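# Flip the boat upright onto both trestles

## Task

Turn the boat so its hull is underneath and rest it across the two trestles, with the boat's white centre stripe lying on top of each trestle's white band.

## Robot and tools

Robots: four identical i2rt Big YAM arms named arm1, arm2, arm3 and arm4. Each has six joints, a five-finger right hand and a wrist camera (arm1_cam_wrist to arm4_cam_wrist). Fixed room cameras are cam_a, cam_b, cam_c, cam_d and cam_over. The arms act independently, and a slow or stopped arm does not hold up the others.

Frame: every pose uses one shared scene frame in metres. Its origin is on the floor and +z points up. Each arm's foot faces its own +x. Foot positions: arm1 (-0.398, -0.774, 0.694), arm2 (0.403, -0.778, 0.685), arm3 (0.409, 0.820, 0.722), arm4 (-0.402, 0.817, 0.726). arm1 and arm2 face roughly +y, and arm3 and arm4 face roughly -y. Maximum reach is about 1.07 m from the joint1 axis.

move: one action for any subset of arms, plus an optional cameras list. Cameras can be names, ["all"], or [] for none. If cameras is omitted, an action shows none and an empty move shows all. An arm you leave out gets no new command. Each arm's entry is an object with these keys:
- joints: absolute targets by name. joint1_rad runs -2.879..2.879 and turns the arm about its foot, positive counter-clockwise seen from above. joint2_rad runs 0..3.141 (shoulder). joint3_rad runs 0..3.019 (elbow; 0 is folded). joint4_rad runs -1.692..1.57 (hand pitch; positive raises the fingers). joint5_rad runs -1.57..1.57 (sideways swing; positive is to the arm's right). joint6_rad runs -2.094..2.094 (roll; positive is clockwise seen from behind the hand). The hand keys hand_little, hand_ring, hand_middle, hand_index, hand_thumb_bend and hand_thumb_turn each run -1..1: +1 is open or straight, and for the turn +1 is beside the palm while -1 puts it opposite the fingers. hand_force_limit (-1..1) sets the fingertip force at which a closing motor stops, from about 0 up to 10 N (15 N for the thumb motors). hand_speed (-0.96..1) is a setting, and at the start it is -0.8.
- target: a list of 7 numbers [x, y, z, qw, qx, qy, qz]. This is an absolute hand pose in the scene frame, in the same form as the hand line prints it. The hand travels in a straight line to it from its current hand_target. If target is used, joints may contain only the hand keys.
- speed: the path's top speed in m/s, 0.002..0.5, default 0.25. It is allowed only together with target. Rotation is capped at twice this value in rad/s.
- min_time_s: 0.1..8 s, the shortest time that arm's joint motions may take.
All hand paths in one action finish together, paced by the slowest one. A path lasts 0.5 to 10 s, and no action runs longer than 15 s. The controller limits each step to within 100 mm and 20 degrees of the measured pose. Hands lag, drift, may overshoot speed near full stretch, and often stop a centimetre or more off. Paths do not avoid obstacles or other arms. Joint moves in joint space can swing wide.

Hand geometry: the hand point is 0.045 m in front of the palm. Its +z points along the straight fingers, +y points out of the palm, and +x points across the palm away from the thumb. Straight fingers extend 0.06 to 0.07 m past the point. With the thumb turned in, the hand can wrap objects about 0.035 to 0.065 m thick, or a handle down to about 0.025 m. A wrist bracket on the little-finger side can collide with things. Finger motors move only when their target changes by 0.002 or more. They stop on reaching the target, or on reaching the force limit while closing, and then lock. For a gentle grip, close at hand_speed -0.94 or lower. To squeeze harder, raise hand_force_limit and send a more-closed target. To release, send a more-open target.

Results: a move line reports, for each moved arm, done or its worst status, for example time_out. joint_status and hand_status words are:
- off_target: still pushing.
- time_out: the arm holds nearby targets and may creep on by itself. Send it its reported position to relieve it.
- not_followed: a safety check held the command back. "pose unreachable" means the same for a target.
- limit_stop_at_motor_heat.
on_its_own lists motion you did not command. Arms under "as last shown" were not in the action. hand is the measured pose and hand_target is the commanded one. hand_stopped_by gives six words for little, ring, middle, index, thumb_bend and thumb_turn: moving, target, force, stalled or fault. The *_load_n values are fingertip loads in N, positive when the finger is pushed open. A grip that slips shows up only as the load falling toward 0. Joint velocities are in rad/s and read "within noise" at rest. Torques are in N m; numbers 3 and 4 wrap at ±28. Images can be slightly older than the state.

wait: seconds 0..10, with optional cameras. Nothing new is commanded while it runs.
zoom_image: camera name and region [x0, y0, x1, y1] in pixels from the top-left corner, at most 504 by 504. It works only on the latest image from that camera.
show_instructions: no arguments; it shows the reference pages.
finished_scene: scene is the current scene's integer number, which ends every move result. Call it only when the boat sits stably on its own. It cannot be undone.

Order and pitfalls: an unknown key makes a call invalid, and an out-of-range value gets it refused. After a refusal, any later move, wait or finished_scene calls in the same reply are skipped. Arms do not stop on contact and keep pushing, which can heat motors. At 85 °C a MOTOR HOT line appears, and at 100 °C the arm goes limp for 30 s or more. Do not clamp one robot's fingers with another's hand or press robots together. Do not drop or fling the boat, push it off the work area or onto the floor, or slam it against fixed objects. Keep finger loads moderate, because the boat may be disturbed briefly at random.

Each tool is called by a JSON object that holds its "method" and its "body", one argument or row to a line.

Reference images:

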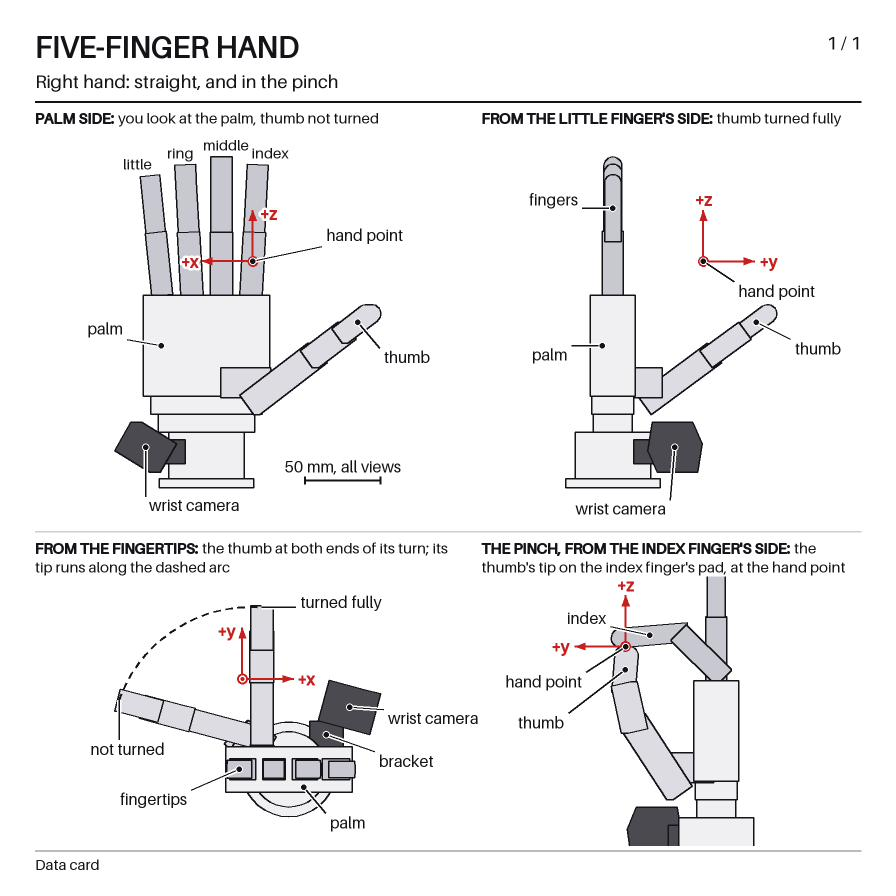

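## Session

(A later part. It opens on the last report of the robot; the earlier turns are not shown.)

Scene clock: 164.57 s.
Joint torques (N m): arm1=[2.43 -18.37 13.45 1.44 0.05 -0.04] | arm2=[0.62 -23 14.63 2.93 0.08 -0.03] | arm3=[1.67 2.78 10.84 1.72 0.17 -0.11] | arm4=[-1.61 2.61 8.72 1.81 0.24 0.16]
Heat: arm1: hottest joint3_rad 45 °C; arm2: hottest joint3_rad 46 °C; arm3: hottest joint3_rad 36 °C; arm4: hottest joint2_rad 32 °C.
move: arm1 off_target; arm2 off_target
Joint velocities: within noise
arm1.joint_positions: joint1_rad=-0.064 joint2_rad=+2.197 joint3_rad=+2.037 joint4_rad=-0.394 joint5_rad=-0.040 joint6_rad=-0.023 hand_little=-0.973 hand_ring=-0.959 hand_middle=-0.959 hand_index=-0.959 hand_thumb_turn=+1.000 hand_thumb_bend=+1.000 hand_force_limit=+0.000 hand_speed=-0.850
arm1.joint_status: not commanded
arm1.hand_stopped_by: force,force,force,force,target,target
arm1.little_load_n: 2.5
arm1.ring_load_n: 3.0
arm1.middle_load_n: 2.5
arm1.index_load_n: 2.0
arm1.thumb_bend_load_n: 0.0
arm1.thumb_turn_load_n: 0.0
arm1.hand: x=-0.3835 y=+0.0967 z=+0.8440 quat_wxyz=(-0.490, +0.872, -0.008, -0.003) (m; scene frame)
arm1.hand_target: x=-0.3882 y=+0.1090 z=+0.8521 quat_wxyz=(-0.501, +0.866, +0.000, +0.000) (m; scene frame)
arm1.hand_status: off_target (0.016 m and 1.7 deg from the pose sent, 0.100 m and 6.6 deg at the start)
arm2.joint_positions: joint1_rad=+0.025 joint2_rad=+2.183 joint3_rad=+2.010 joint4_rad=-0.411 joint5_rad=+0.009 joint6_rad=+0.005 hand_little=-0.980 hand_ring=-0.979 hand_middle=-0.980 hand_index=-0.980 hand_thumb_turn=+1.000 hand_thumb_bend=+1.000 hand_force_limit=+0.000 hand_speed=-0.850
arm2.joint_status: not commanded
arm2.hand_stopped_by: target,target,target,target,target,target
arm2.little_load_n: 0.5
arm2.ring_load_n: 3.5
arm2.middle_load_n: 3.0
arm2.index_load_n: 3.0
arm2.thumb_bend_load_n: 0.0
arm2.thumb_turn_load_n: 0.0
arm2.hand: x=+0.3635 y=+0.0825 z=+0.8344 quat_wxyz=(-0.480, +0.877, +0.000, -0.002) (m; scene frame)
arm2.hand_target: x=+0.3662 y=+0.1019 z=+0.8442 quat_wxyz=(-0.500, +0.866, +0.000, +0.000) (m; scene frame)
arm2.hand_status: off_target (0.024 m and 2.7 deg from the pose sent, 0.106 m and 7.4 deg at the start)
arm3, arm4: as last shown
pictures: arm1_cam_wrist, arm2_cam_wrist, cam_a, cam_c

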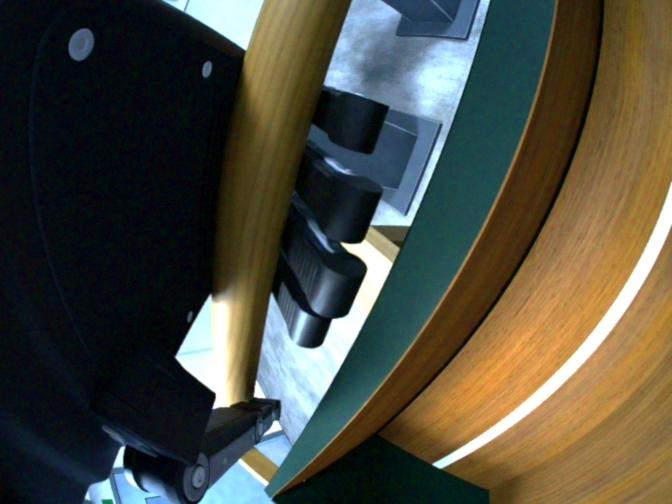

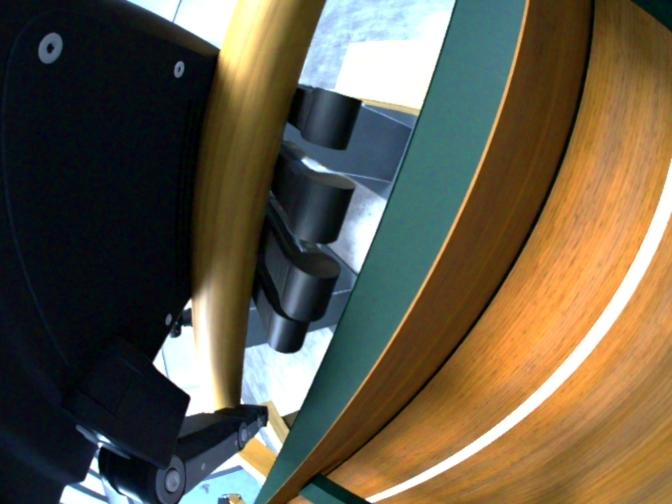

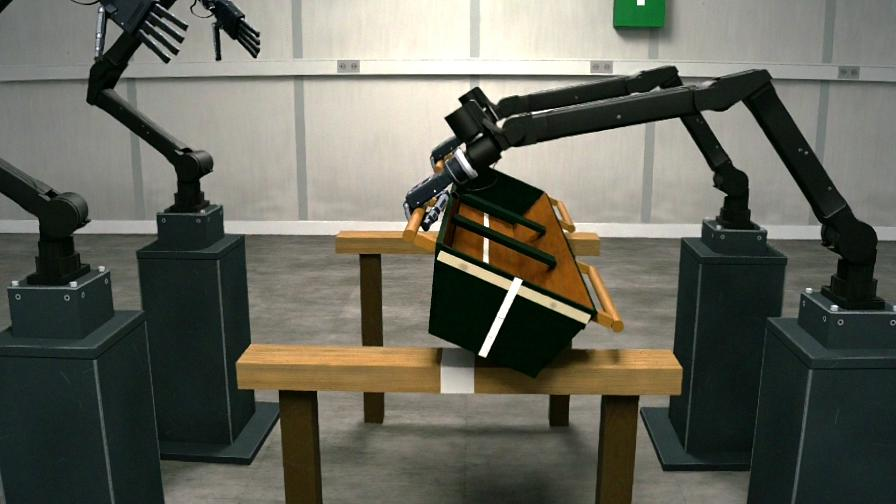

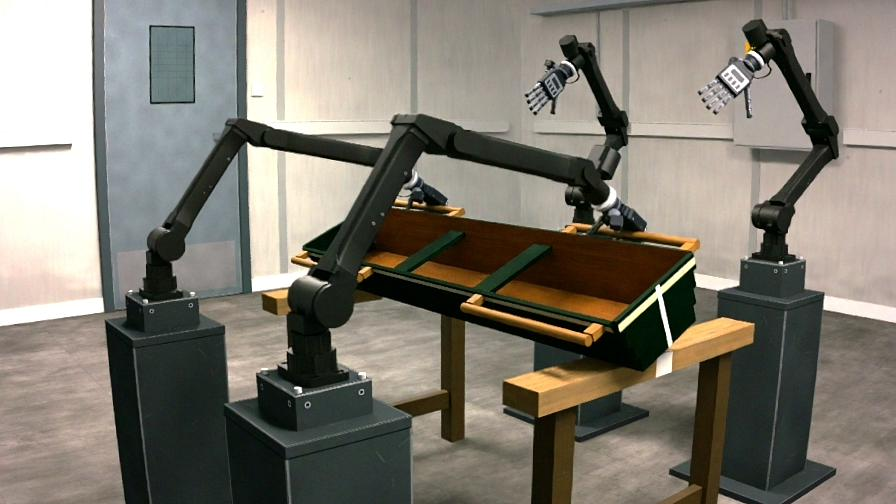

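{"method": "move", "body": {
  "arm1": {"target": [-0.388, 0.168, 0.776, 0.5299, -0.848, 0, 0], "speed": 0.05},
  "arm2": {"target": [0.366, 0.167, 0.768, 0.5299, -0.848, 0, 0], "speed": 0.05},
  "cameras": ["arm1_cam_wrist", "arm2_cam_wrist", "cam_a", "cam_c"]
}}

Scene clock: 167.53 s.
Joint torques (N m): arm1=[2.73 -20.25 12.42 1.24 0.03 0] | arm2=[-0.09 -23.71 15.01 3.3 0.06 -0.05] | arm3=[1.61 2.73 10.84 1.72 0.17 -0.11] | arm4=[-1.79 2.73 8.87 1.48 0.23 0.08]
Heat: arm1: hottest joint3_rad 44 °C; arm2: hottest joint3_rad 46 °C; arm3: hottest joint3_rad 36 °C; arm4: hottest joint2_rad 32 °C.
move: arm1 done; arm2 off_target
Joint velocities: within noise
arm1.joint_positions: joint1_rad=-0.062 joint2_rad=+2.419 joint3_rad=+2.203 joint4_rad=-0.251 joint5_rad=-0.040 joint6_rad=-0.019 hand_little=-0.973 hand_ring=-0.959 hand_middle=-0.959 hand_index=-0.959 hand_thumb_turn=+1.000 hand_thumb_bend=+1.000 hand_force_limit=+0.000 hand_speed=-0.850
arm1.joint_status: not commanded
arm1.hand_stopped_by: force,force,force,force,target,target
arm1.little_load_n: 3.5
arm1.ring_load_n: 3.0
arm1.middle_load_n: 2.5
arm1.index_load_n: 2.5
arm1.thumb_bend_load_n: 0.0
arm1.thumb_turn_load_n: 0.0
arm1.hand: x=-0.3827 y=+0.1614 z=+0.7740 quat_wxyz=(-0.528, +0.849, -0.008, -0.002) (m; scene frame)
arm1.hand_target: x=-0.3881 y=+0.1676 z=+0.7760 quat_wxyz=(-0.530, +0.848, +0.000, +0.000) (m; scene frame)
arm1.hand_status: done (0.009 m and 1.0 deg from the pose sent, 0.099 m and 5.4 deg at the start)
arm2.joint_positions: joint1_rad=+0.025 joint2_rad=+2.406 joint3_rad=+2.187 joint4_rad=-0.295 joint5_rad=+0.008 joint6_rad=+0.005 hand_little=-0.980 hand_ring=-0.979 hand_middle=-0.980 hand_index=-0.980 hand_thumb_turn=+1.000 hand_thumb_bend=+1.000 hand_force_limit=+0.000 hand_speed=-0.850
arm2.joint_status: not commanded
arm2.hand_stopped_by: target,target,target,target,target,target
arm2.little_load_n: 0.5
arm2.ring_load_n: 4.0
arm2.middle_load_n: 3.0
arm2.index_load_n: 3.0
arm2.thumb_bend_load_n: 0.0
arm2.thumb_turn_load_n: 0.0
arm2.hand: x=+0.3624 y=+0.1462 z=+0.7638 quat_wxyz=(-0.509, +0.861, +0.000, -0.003) (m; scene frame)
arm2.hand_target: x=+0.3662 y=+0.1645 z=+0.7684 quat_wxyz=(-0.530, +0.848, +0.000, +0.000) (m; scene frame)
arm2.hand_status: off_target (0.022 m and 2.8 deg from the pose sent, 0.108 m and 6.7 deg at the start)
arm3, arm4: as last shown
pictures: arm1_cam_wrist, arm2_cam_wrist, cam_a, cam_c

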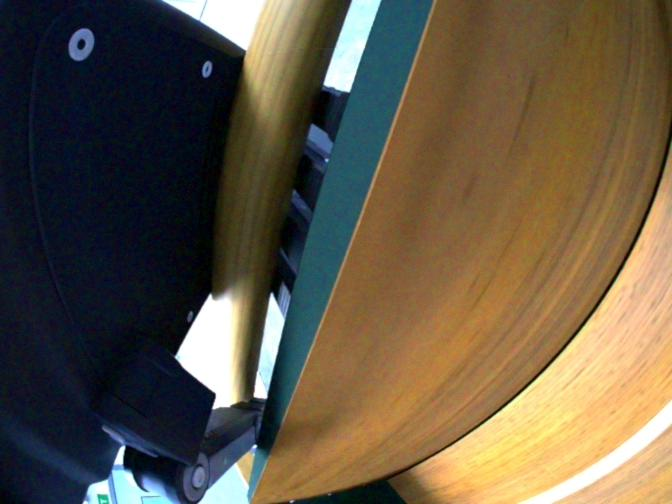

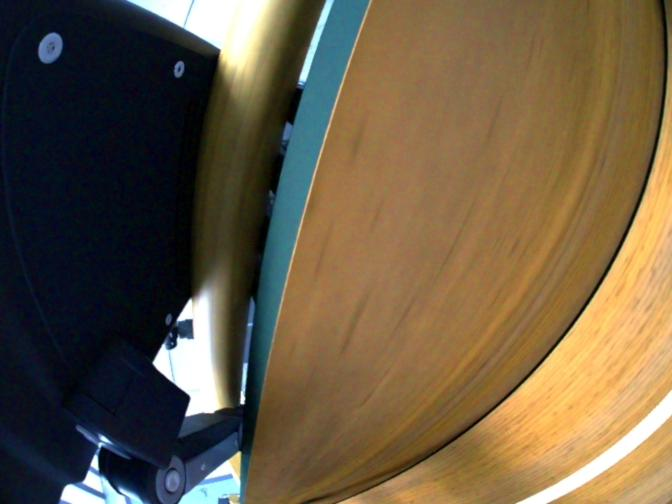

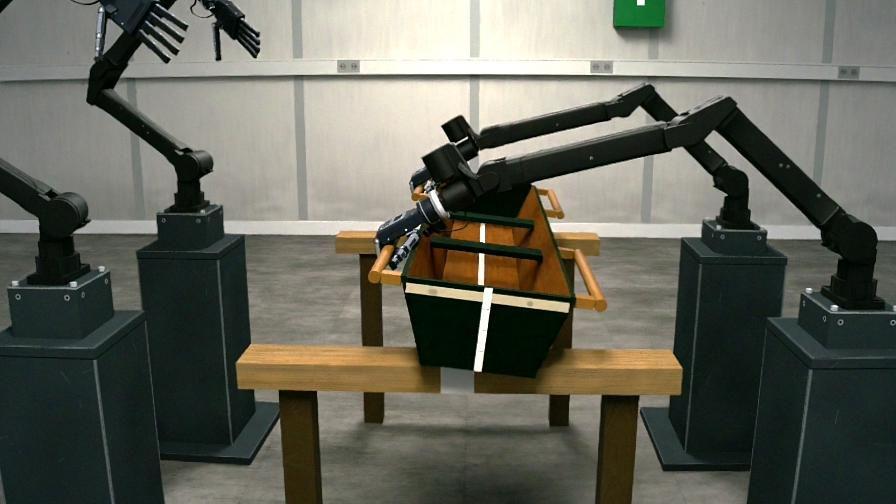

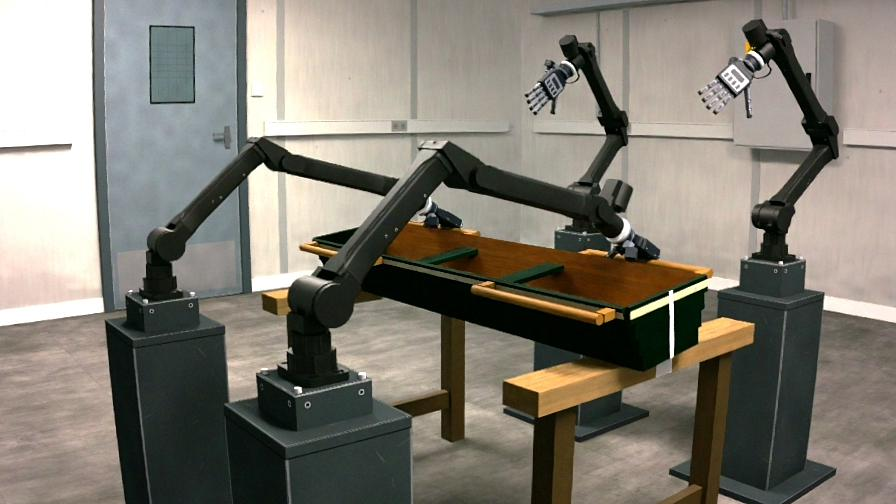

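{"method": "move", "body": {
  "arm1": {"target": [-0.388, 0.180, 0.735, 0.5446, -0.8387, 0, 0], "speed": 0.04},
  "arm2": {"target": [0.366, 0.180, 0.727, 0.5446, -0.8387, 0, 0], "speed": 0.04},
  "cameras": ["cam_a", "cam_b"]
}}

Scene clock: 169.53 s.
Joint torques (N m): arm1=[2.73 -19.25 11.26 2.92 0.11 -0.07] | arm2=[0.38 -23.41 13.82 4.88 0.17 -0.03] | arm3=[1.61 2.73 10.85 1.72 0.17 -0.11] | arm4=[-1.67 2.78 8.59 1.59 0.26 0.11]
Heat: arm1: hottest joint3_rad 44 °C; arm2: hottest joint3_rad 46 °C; arm3: hottest joint3_rad 36 °C; arm4: hottest joint2_rad 32 °C.
move: arm1 off_target; arm2 off_target
Joint velocities: within noise
arm1.joint_positions: joint1_rad=-0.062 joint2_rad=+2.454 joint3_rad=+2.204 joint4_rad=-0.185 joint5_rad=-0.045 joint6_rad=-0.014 hand_little=-0.973 hand_ring=-0.959 hand_middle=-0.959 hand_index=-0.959 hand_thumb_turn=+1.000 hand_thumb_bend=+1.000 hand_force_limit=+0.000 hand_speed=-0.850
arm1.joint_status: not commanded
arm1.hand_stopped_by: force,force,force,force,target,target
arm1.little_load_n: 4.5
arm1.ring_load_n: 4.0
arm1.middle_load_n: 4.0
arm1.index_load_n: 5.0
arm1.thumb_bend_load_n: -2.0
arm1.thumb_turn_load_n: 3.0
arm1.hand: x=-0.3836 y=+0.1707 z=+0.7569 quat_wxyz=(-0.541, +0.841, -0.008, -0.005) (m; scene frame)
arm1.hand_target: x=-0.3881 y=+0.1779 z=+0.7352 quat_wxyz=(-0.545, +0.839, +0.000, +0.000) (m; scene frame)
arm1.hand_status: off_target (0.024 m and 1.2 deg from the pose sent, 0.044 m and 2.5 deg at the start)
arm2.joint_positions: joint1_rad=+0.025 joint2_rad=+2.443 joint3_rad=+2.188 joint4_rad=-0.223 joint5_rad=+0.006 joint6_rad=+0.005 hand_little=-0.980 hand_ring=-0.979 hand_middle=-0.980 hand_index=-0.979 hand_thumb_turn=+1.000 hand_thumb_bend=+1.000 hand_force_limit=+0.000 hand_speed=-0.850
arm2.joint_status: not commanded
arm2.hand_stopped_by: target,target,target,target,target,target
arm2.little_load_n: 1.0
arm2.ring_load_n: 4.5
arm2.middle_load_n: 5.0
arm2.index_load_n: 5.5
arm2.thumb_bend_load_n: -1.5
arm2.thumb_turn_load_n: 2.0
arm2.hand: x=+0.3617 y=+0.1570 z=+0.7466 quat_wxyz=(-0.525, +0.851, +0.001, -0.004) (m; scene frame)
arm2.hand_target: x=+0.3663 y=+0.1754 z=+0.7277 quat_wxyz=(-0.545, +0.839, +0.000, +0.000) (m; scene frame)
arm2.hand_status: off_target (0.031 m and 2.7 deg from the pose sent, 0.050 m and 4.8 deg at the start)
arm3, arm4: as last shown
arm3.little_load_n: -0.5
pictures: cam_a, cam_b

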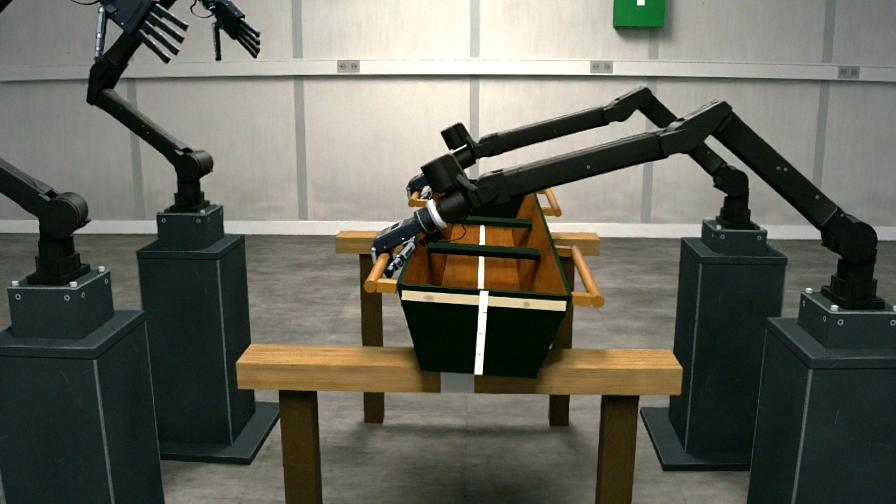

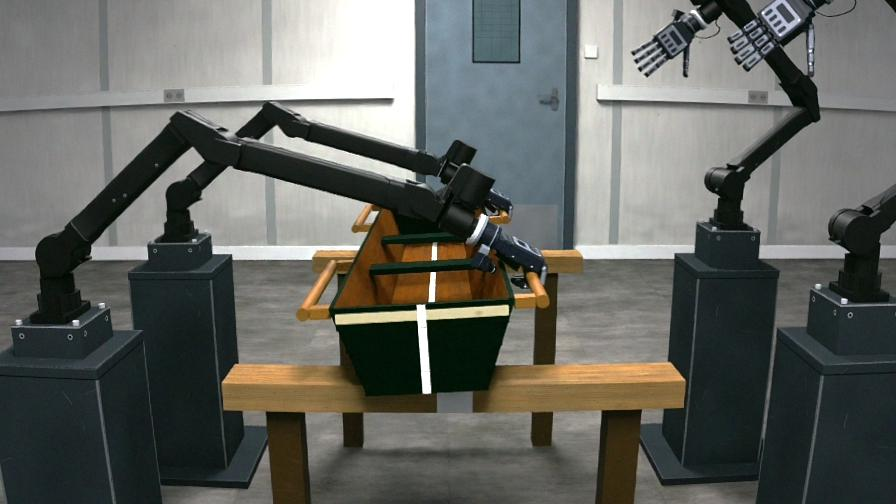

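{"method": "move", "body": {
  "arm1": {"target": [-0.386, 0.166, 0.752, 0.4226, -0.9063, 0, 0], "speed": 0.06},
  "arm2": {"target": [0.364, 0.164, 0.744, 0.4226, -0.9063, 0, 0], "speed": 0.06},
  "cameras": ["cam_a", "cam_b", "arm1_cam_wrist", "arm2_cam_wrist"]
}}

Scene clock: 174.07 s.
Joint torques (N m): arm1=[3.19 -22.07 14.78 0.66 0.08 -0.05] | arm2=[0.97 -27.4 15.97 2.25 0.18 -0.01] | arm3=[1.55 2.67 10.84 1.72 0.16 -0.11] | arm4=[-0.44 2.02 8.91 1.8 0.32 0.11]
Heat: arm1: hottest joint3_rad 44 °C; arm2: hottest joint3_rad 47 °C; arm3: hottest joint3_rad 36 °C; arm4: hottest joint2_rad 32 °C.
move: arm1 off_target; arm2 off_target
Joint velocities: within noise
arm1.joint_positions: joint1_rad=-0.062 joint2_rad=+2.681 joint3_rad=+2.743 joint4_rad=-0.783 joint5_rad=-0.032 joint6_rad=-0.027 hand_little=-0.973 hand_ring=-0.959 hand_middle=-0.959 hand_index=-0.959 hand_thumb_turn=+1.000 hand_thumb_bend=+1.000 hand_force_limit=+0.000 hand_speed=-0.850
arm1.joint_status: not commanded
arm1.hand_stopped_by: force,force,force,force,target,target
arm1.little_load_n: 0.5
arm1.ring_load_n: 1.5
arm1.middle_load_n: 1.0
arm1.index_load_n: 1.0
arm1.thumb_bend_load_n: 0.0
arm1.thumb_turn_load_n: -1.0
arm1.hand: x=-0.3813 y=+0.1595 z=+0.7399 quat_wxyz=(-0.416, +0.909, -0.008, -0.003) (m; scene frame)
arm1.hand_target: x=-0.3862 y=+0.1649 z=+0.7520 quat_wxyz=(-0.425, +0.905, -0.001, +0.000) (m; scene frame)
arm1.hand_status: off_target (0.015 m and 1.3 deg from the pose sent, 0.007 m and 15.6 deg at the start)
arm2.joint_positions: joint1_rad=+0.025 joint2_rad=+2.697 joint3_rad=+2.774 joint4_rad=-0.836 joint5_rad=+0.007 joint6_rad=+0.004 hand_little=-0.980 hand_ring=-0.980 hand_middle=-0.980 hand_index=-0.980 hand_thumb_turn=+1.000 hand_thumb_bend=+1.000 hand_force_limit=+0.000 hand_speed=-0.850
arm2.joint_status: not commanded
arm2.hand_stopped_by: target,target,target,target,target,target
arm2.little_load_n: 0.5
arm2.ring_load_n: 1.5
arm2.middle_load_n: 0.5
arm2.index_load_n: 0.5
arm2.thumb_bend_load_n: 0.0
arm2.thumb_turn_load_n: -1.5
arm2.hand: x=+0.3619 y=+0.1485 z=+0.7303 quat_wxyz=(-0.401, +0.916, +0.002, -0.002) (m; scene frame)
arm2.hand_target: x=+0.3642 y=+0.1618 z=+0.7445 quat_wxyz=(-0.425, +0.905, +0.000, +0.000) (m; scene frame)
arm2.hand_status: off_target (0.021 m and 2.8 deg from the pose sent, 0.008 m and 13.4 deg at the start)
arm3, arm4: as last shown
arm3.little_load_n: 0.0
pictures: arm1_cam_wrist, arm2_cam_wrist, cam_a, cam_b

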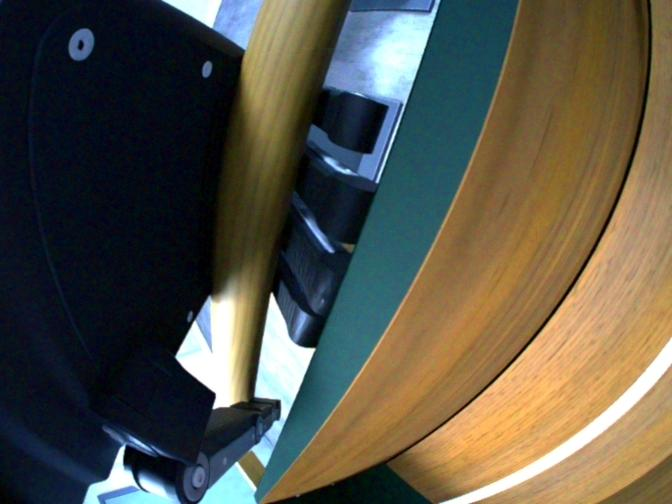

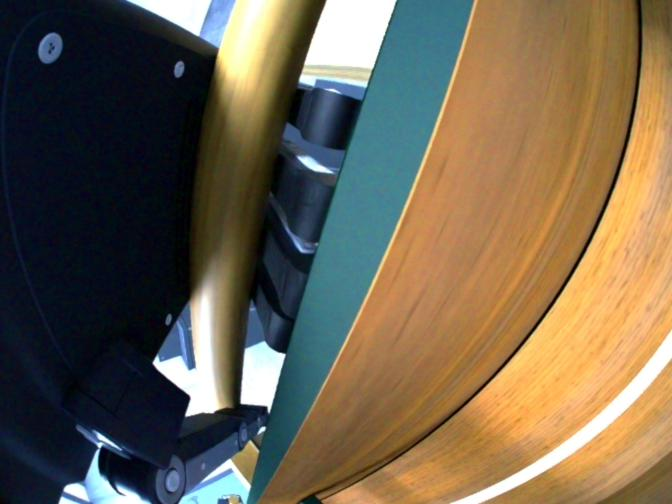

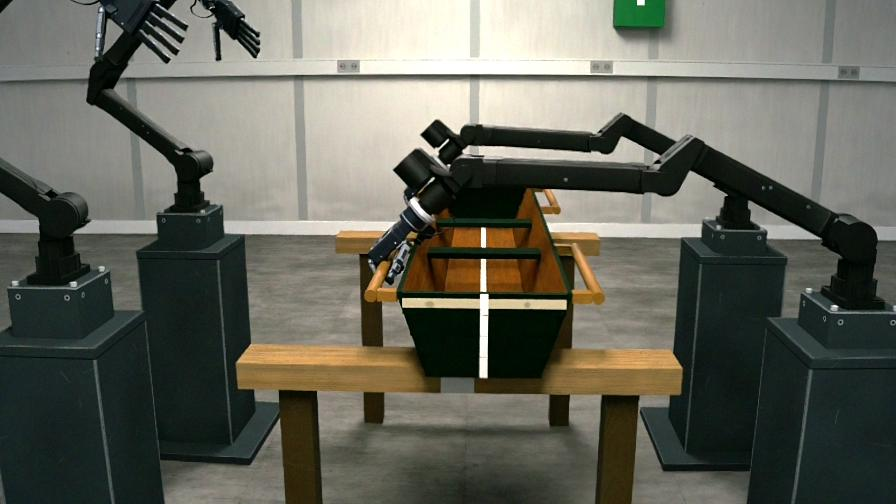

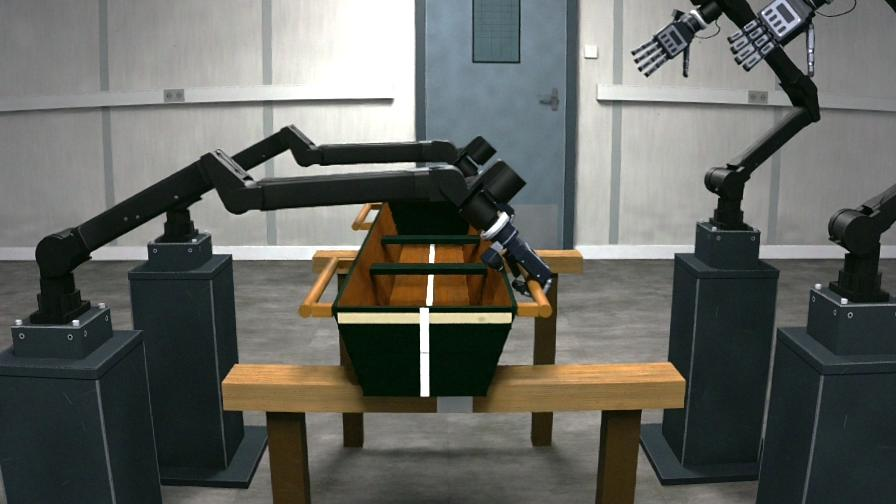

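{"method": "move", "body": {
  "arm1": {"joints": {"hand_little": 1, "hand_ring": 1, "hand_middle": 1, "hand_index": 1, "hand_speed": -0.5}},
  "arm2": {"joints": {"hand_little": 1, "hand_ring": 1, "hand_middle": 1, "hand_index": 1, "hand_speed": -0.5}},
  "arm4": {"target": [-0.40, 0.35, 1.0, 0, 0, -0.8192, 0.5736], "speed": 0.15, "joints": {"hand_little": 0, "hand_ring": 0, "hand_middle": 0, "hand_index": 0}},
  "arm3": {"target": [0.44, 0.35, 1.0, 0, 0, -0.8192, 0.5736], "speed": 0.15, "joints": {"hand_little": 0, "hand_ring": 0, "hand_middle": 0, "hand_index": 0}},
  "cameras": ["arm3_cam_wrist", "arm4_cam_wrist", "cam_a", "cam_d"]
}}

{"method": "move", "body": {
  "arm1": {"target": [-0.386, 0.14, 0.87, 0.4226, -0.9063, 0, 0], "speed": 0.1},
  "arm2": {"target": [0.364, 0.13, 0.87, 0.4226, -0.9063, 0, 0], "speed": 0.1},
  "cameras": ["cam_a", "cam_d"]
}}

Scene clock: 182.83 s.
Joint torques (N m): arm1=[3.14 -21.95 14.15 1.1 0.09 0] | arm2=[0.56 -27.75 15.77 2.4 0.11 0.08] | arm3=[3.08 -3.31 11.81 2.45 0 0.06] | arm4=[-1.79 -5.48 8.09 2.74 0.19 0.26]
Heat: arm1: hottest joint3_rad 45 °C; arm2: hottest joint3_rad 47 °C; arm3: hottest joint3_rad 36 °C; arm4: hottest joint2_rad 32 °C.
move: arm1 done; arm2 done; arm3 done; arm4 done
Joint velocities: within noise
arm1.joint_positions: joint1_rad=-0.062 joint2_rad=+2.681 joint3_rad=+2.751 joint4_rad=-0.798 joint5_rad=-0.032 joint6_rad=-0.029 hand_little=+1.000 hand_ring=+1.000 hand_middle=+1.000 hand_index=+1.000 hand_thumb_turn=+1.000 hand_thumb_bend=+1.000 hand_force_limit=+0.000 hand_speed=-0.500
arm1.joint_status: all done
arm1.hand_stopped_by: target,target,target,target,target,target
arm1.little_load_n: 0.0
arm1.ring_load_n: 0.0
arm1.middle_load_n: 0.0
arm1.index_load_n: 0.0
arm1.thumb_bend_load_n: 0.0
arm1.thumb_turn_load_n: 0.0
arm1.hand: x=-0.3811 y=+0.1576 z=+0.7414 quat_wxyz=(-0.412, +0.911, -0.007, -0.002) (m; scene frame)
arm1.hand_target: x=-0.3861 y=+0.1649 z=+0.7520 quat_wxyz=(-0.425, +0.905, +0.000, +0.000) (m; scene frame)
arm1.hand_status: not commanded
arm2.joint_positions: joint1_rad=+0.025 joint2_rad=+2.699 joint3_rad=+2.780 joint4_rad=-0.837 joint5_rad=+0.009 joint6_rad=-0.006 hand_little=+1.000 hand_ring=+1.000 hand_middle=+1.000 hand_index=+1.000 hand_thumb_turn=+0.999 hand_thumb_bend=+1.000 hand_force_limit=+0.000 hand_speed=-0.500
arm2.joint_status: all done
arm2.hand_stopped_by: target,target,target,target,target,target
arm2.little_load_n: -0.5
arm2.ring_load_n: 0.0
arm2.middle_load_n: 0.0
arm2.index_load_n: 0.0
arm2.thumb_bend_load_n: 0.5
arm2.thumb_turn_load_n: -3.5
arm2.hand: x=+0.3630 y=+0.1491 z=+0.7314 quat_wxyz=(-0.402, +0.916, +0.006, +0.001) (m; scene frame)
arm2.hand_target: x=+0.3642 y=+0.1617 z=+0.7445 quat_wxyz=(-0.425, +0.905, +0.000, +0.000) (m; scene frame)
arm2.hand_status: not commanded
arm3.joint_positions: joint1_rad=+0.027 joint2_rad=+0.940 joint3_rad=+0.818 joint4_rad=-0.229 joint5_rad=+0.014 joint6_rad=-0.019 hand_little=+0.000 hand_ring=+0.000 hand_middle=+0.000 hand_index=+0.000 hand_thumb_turn=+1.000 hand_thumb_bend=+1.000 hand_force_limit=+0.000 hand_speed=-0.800
arm3.joint_status: all done
arm3.hand_stopped_by: target,target,target,target,target,target
arm3.little_load_n: 0.0
arm3.ring_load_n: 0.0
arm3.middle_load_n: 0.0
arm3.index_load_n: 0.0
arm3.thumb_bend_load_n: 0.0
arm3.thumb_turn_load_n: 0.0
arm3.hand: x=+0.4311 y=+0.3543 z=+0.9992 quat_wxyz=(+0.009, -0.001, -0.822, +0.570) (m; scene frame)
arm3.hand_target: x=+0.4399 y=+0.3503 z=+0.9999 quat_wxyz=(+0.000, +0.000, -0.819, +0.573) (m; scene frame)
arm3.hand_status: done (0.010 m and 1.2 deg from the pose sent, 0.384 m and 61.7 deg at the start)
arm4.joint_positions: joint1_rad=-0.091 joint2_rad=+0.955 joint3_rad=+0.815 joint4_rad=-0.226 joint5_rad=-0.106 joint6_rad=-0.041 hand_little=+0.000 hand_ring=+0.000 hand_middle=+0.000 hand_index=+0.000 hand_thumb_turn=+1.000 hand_thumb_bend=+1.000 hand_force_limit=+0.000 hand_speed=-0.800
arm4.joint_status: all done
arm4.hand_stopped_by: target,target,target,target,target,target
arm4.little_load_n: 0.0
arm4.ring_load_n: 0.0
arm4.middle_load_n: 0.0
arm4.index_load_n: 0.0
arm4.thumb_bend_load_n: 0.0
arm4.thumb_turn_load_n: -0.5
arm4.hand: x=-0.3979 y=+0.3530 z=+1.0005 quat_wxyz=(+0.001, +0.008, -0.823, +0.568) (m; scene frame)
arm4.hand_target: x=-0.4000 y=+0.3501 z=+1.0001 quat_wxyz=(+0.000, +0.000, -0.819, +0.574) (m; scene frame)
arm4.hand_status: done (0.004 m and 1.2 deg from the pose sent, 0.337 m and 91.2 deg at the start)
pictures: arm3_cam_wrist, arm4_cam_wrist, cam_a, cam_d

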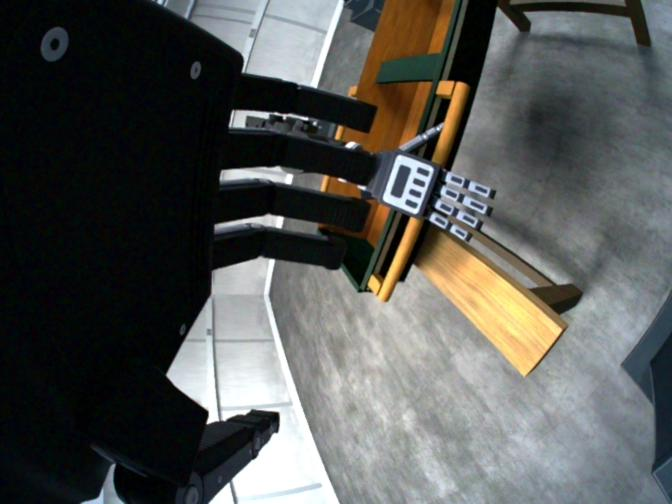

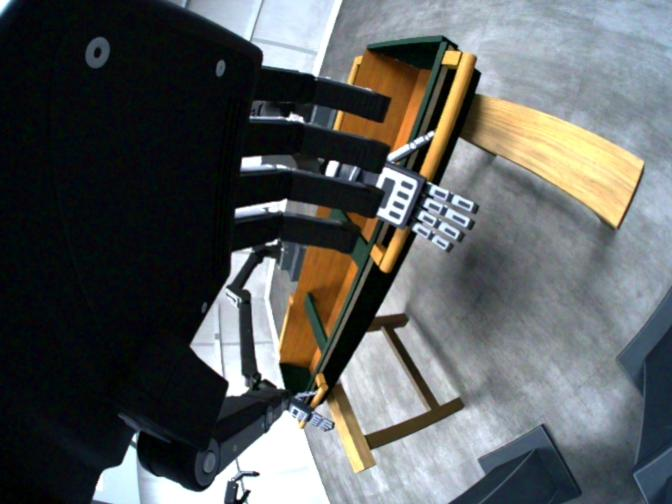

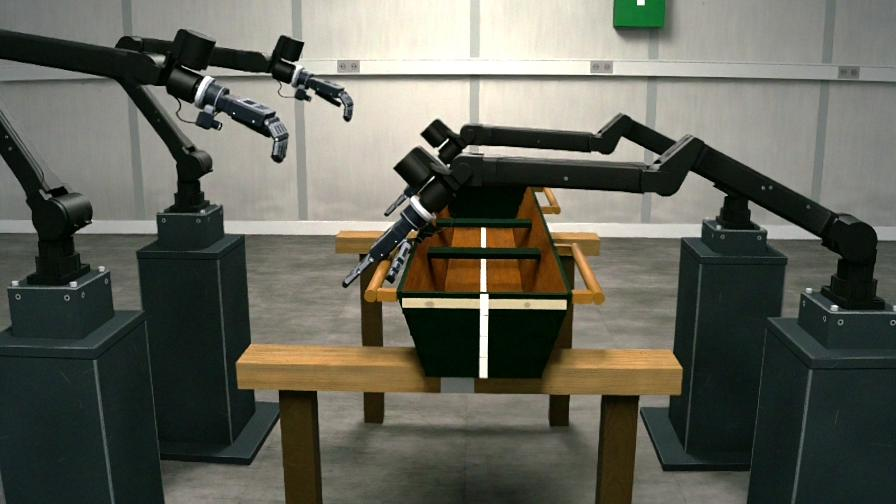

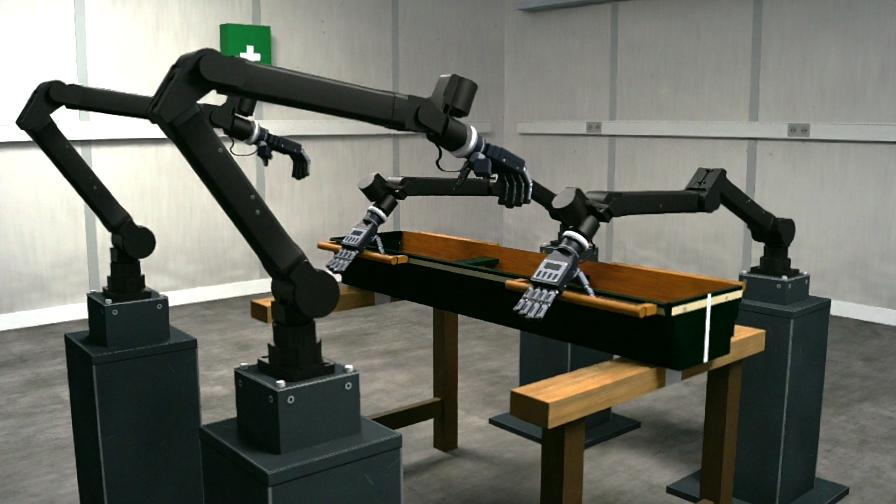

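Scene clock: 185.23 s.
Joint torques (N m): arm1=[3.02 -23.06 13.76 1.17 0.09 0.02] | arm2=[0.62 -30.51 14.26 1.44 0.14 0.11] | arm3=[3.25 -3.31 11.79 2.48 0 0.05] | arm4=[-1.32 -4.6 8.18 2.4 0.21 0.24]
Heat: arm1: hottest joint3_rad 45 °C; arm2: hottest joint3_rad 47 °C; arm3: hottest joint3_rad 36 °C; arm4: hottest joint2_rad 32 °C.
move: arm1 off_target; arm2 off_target
Joint velocities: within noise
arm1.joint_positions: joint1_rad=-0.062 joint2_rad=+2.614 joint3_rad=+2.873 joint4_rad=-1.001 joint5_rad=-0.032 joint6_rad=-0.030 hand_little=+1.000 hand_ring=+1.000 hand_middle=+1.000 hand_index=+1.000 hand_thumb_turn=+1.000 hand_thumb_bend=+1.000 hand_force_limit=+0.000 hand_speed=-0.500
arm1.joint_status: not commanded
arm1.hand_stopped_by: target,target,target,target,target,target
arm1.little_load_n: 0.0
arm1.ring_load_n: -0.5
arm1.middle_load_n: -0.5
arm1.index_load_n: -0.5
arm1.thumb_bend_load_n: 0.0
arm1.thumb_turn_load_n: 0.0
arm1.hand: x=-0.3813 y=+0.1339 z=+0.8347 quat_wxyz=(-0.406, +0.914, -0.007, -0.002) (m; scene frame)
arm1.hand_target: x=-0.3861 y=+0.1379 z=+0.8695 quat_wxyz=(-0.431, +0.902, -0.001, +0.001) (m; scene frame)
arm1.hand_status: off_target (0.036 m and 2.3 deg from the pose sent, 0.130 m and 1.6 deg at the start; a joint's target at an end of its range on 29 of 72 steps)
arm2.joint_positions: joint1_rad=+0.025 joint2_rad=+2.605 joint3_rad=+2.877 joint4_rad=-1.025 joint5_rad=+0.009 joint6_rad=-0.003 hand_little=+1.000 hand_ring=+1.000 hand_middle=+1.000 hand_index=+1.000 hand_thumb_turn=+1.000 hand_thumb_bend=+1.000 hand_force_limit=+0.000 hand_speed=-0.500
arm2.joint_status: not commanded
arm2.hand_stopped_by: target,target,target,target,target,target
arm2.little_load_n: 0.0
arm2.ring_load_n: 0.0
arm2.middle_load_n: 0.0
arm2.index_load_n: 0.0
arm2.thumb_bend_load_n: 0.0
arm2.thumb_turn_load_n: -0.5
arm2.hand: x=+0.3636 y=+0.1247 z=+0.8377 quat_wxyz=(-0.404, +0.915, +0.004, +0.001) (m; scene frame)
arm2.hand_target: x=+0.3641 y=+0.1283 z=+0.8696 quat_wxyz=(-0.426, +0.905, +0.000, +0.000) (m; scene frame)
arm2.hand_status: off_target (0.033 m and 2.5 deg from the pose sent, 0.140 m and 2.7 deg at the start; a joint's target at an end of its range on 14 of 72 steps)
arm3, arm4: as last shown
arm3.joint_positions: joint1_rad=+0.027 joint2_rad=+0.940 joint3_rad=+0.818 joint4_rad=-0.229 joint5_rad=+0.014 joint6_rad=-0.018 hand_little=+0.000 hand_ring=+0.000 hand_middle=+0.000 hand_index=+0.000 hand_thumb_turn=+1.000 hand_thumb_bend=+1.000 hand_force_limit=+0.000 hand_speed=-0.800
arm3.thumb_turn_load_n: -0.5
arm3.hand: x=+0.4311 y=+0.3543 z=+0.9993 quat_wxyz=(+0.009, -0.001, -0.822, +0.570) (m; scene frame)
arm4.index_load_n: 0.5
arm4.hand: x=-0.3978 y=+0.3530 z=+1.0006 quat_wxyz=(+0.000, +0.008, -0.823, +0.568) (m; scene frame)
arm4.hand_target: x=-0.4000 y=+0.3501 z=+1.0001 quat_wxyz=(+0.000, +0.000, -0.819, +0.573) (m; scene frame)
pictures: cam_a, cam_d

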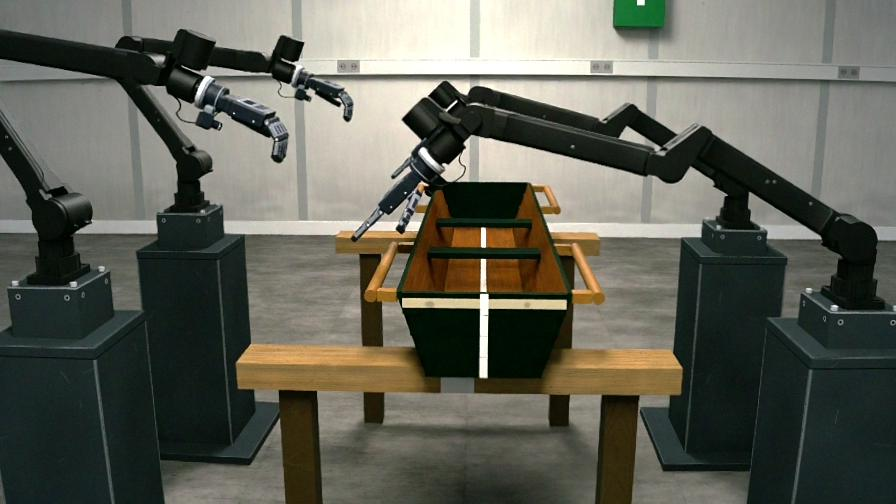

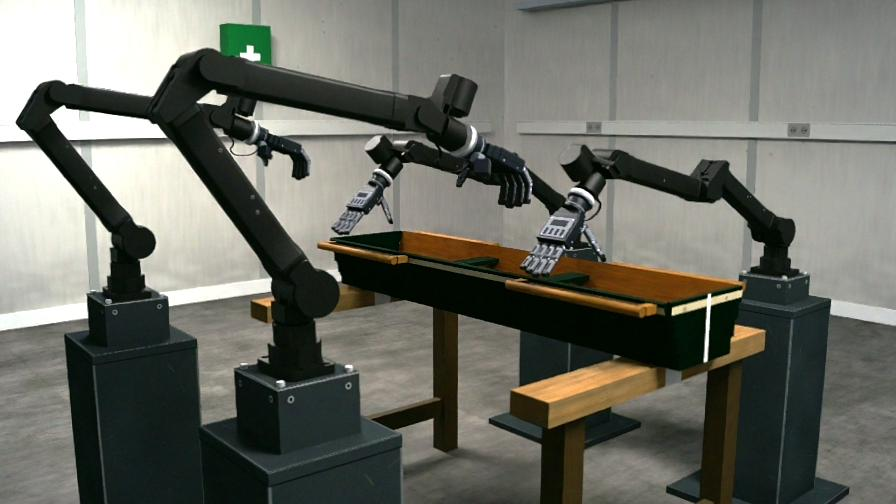

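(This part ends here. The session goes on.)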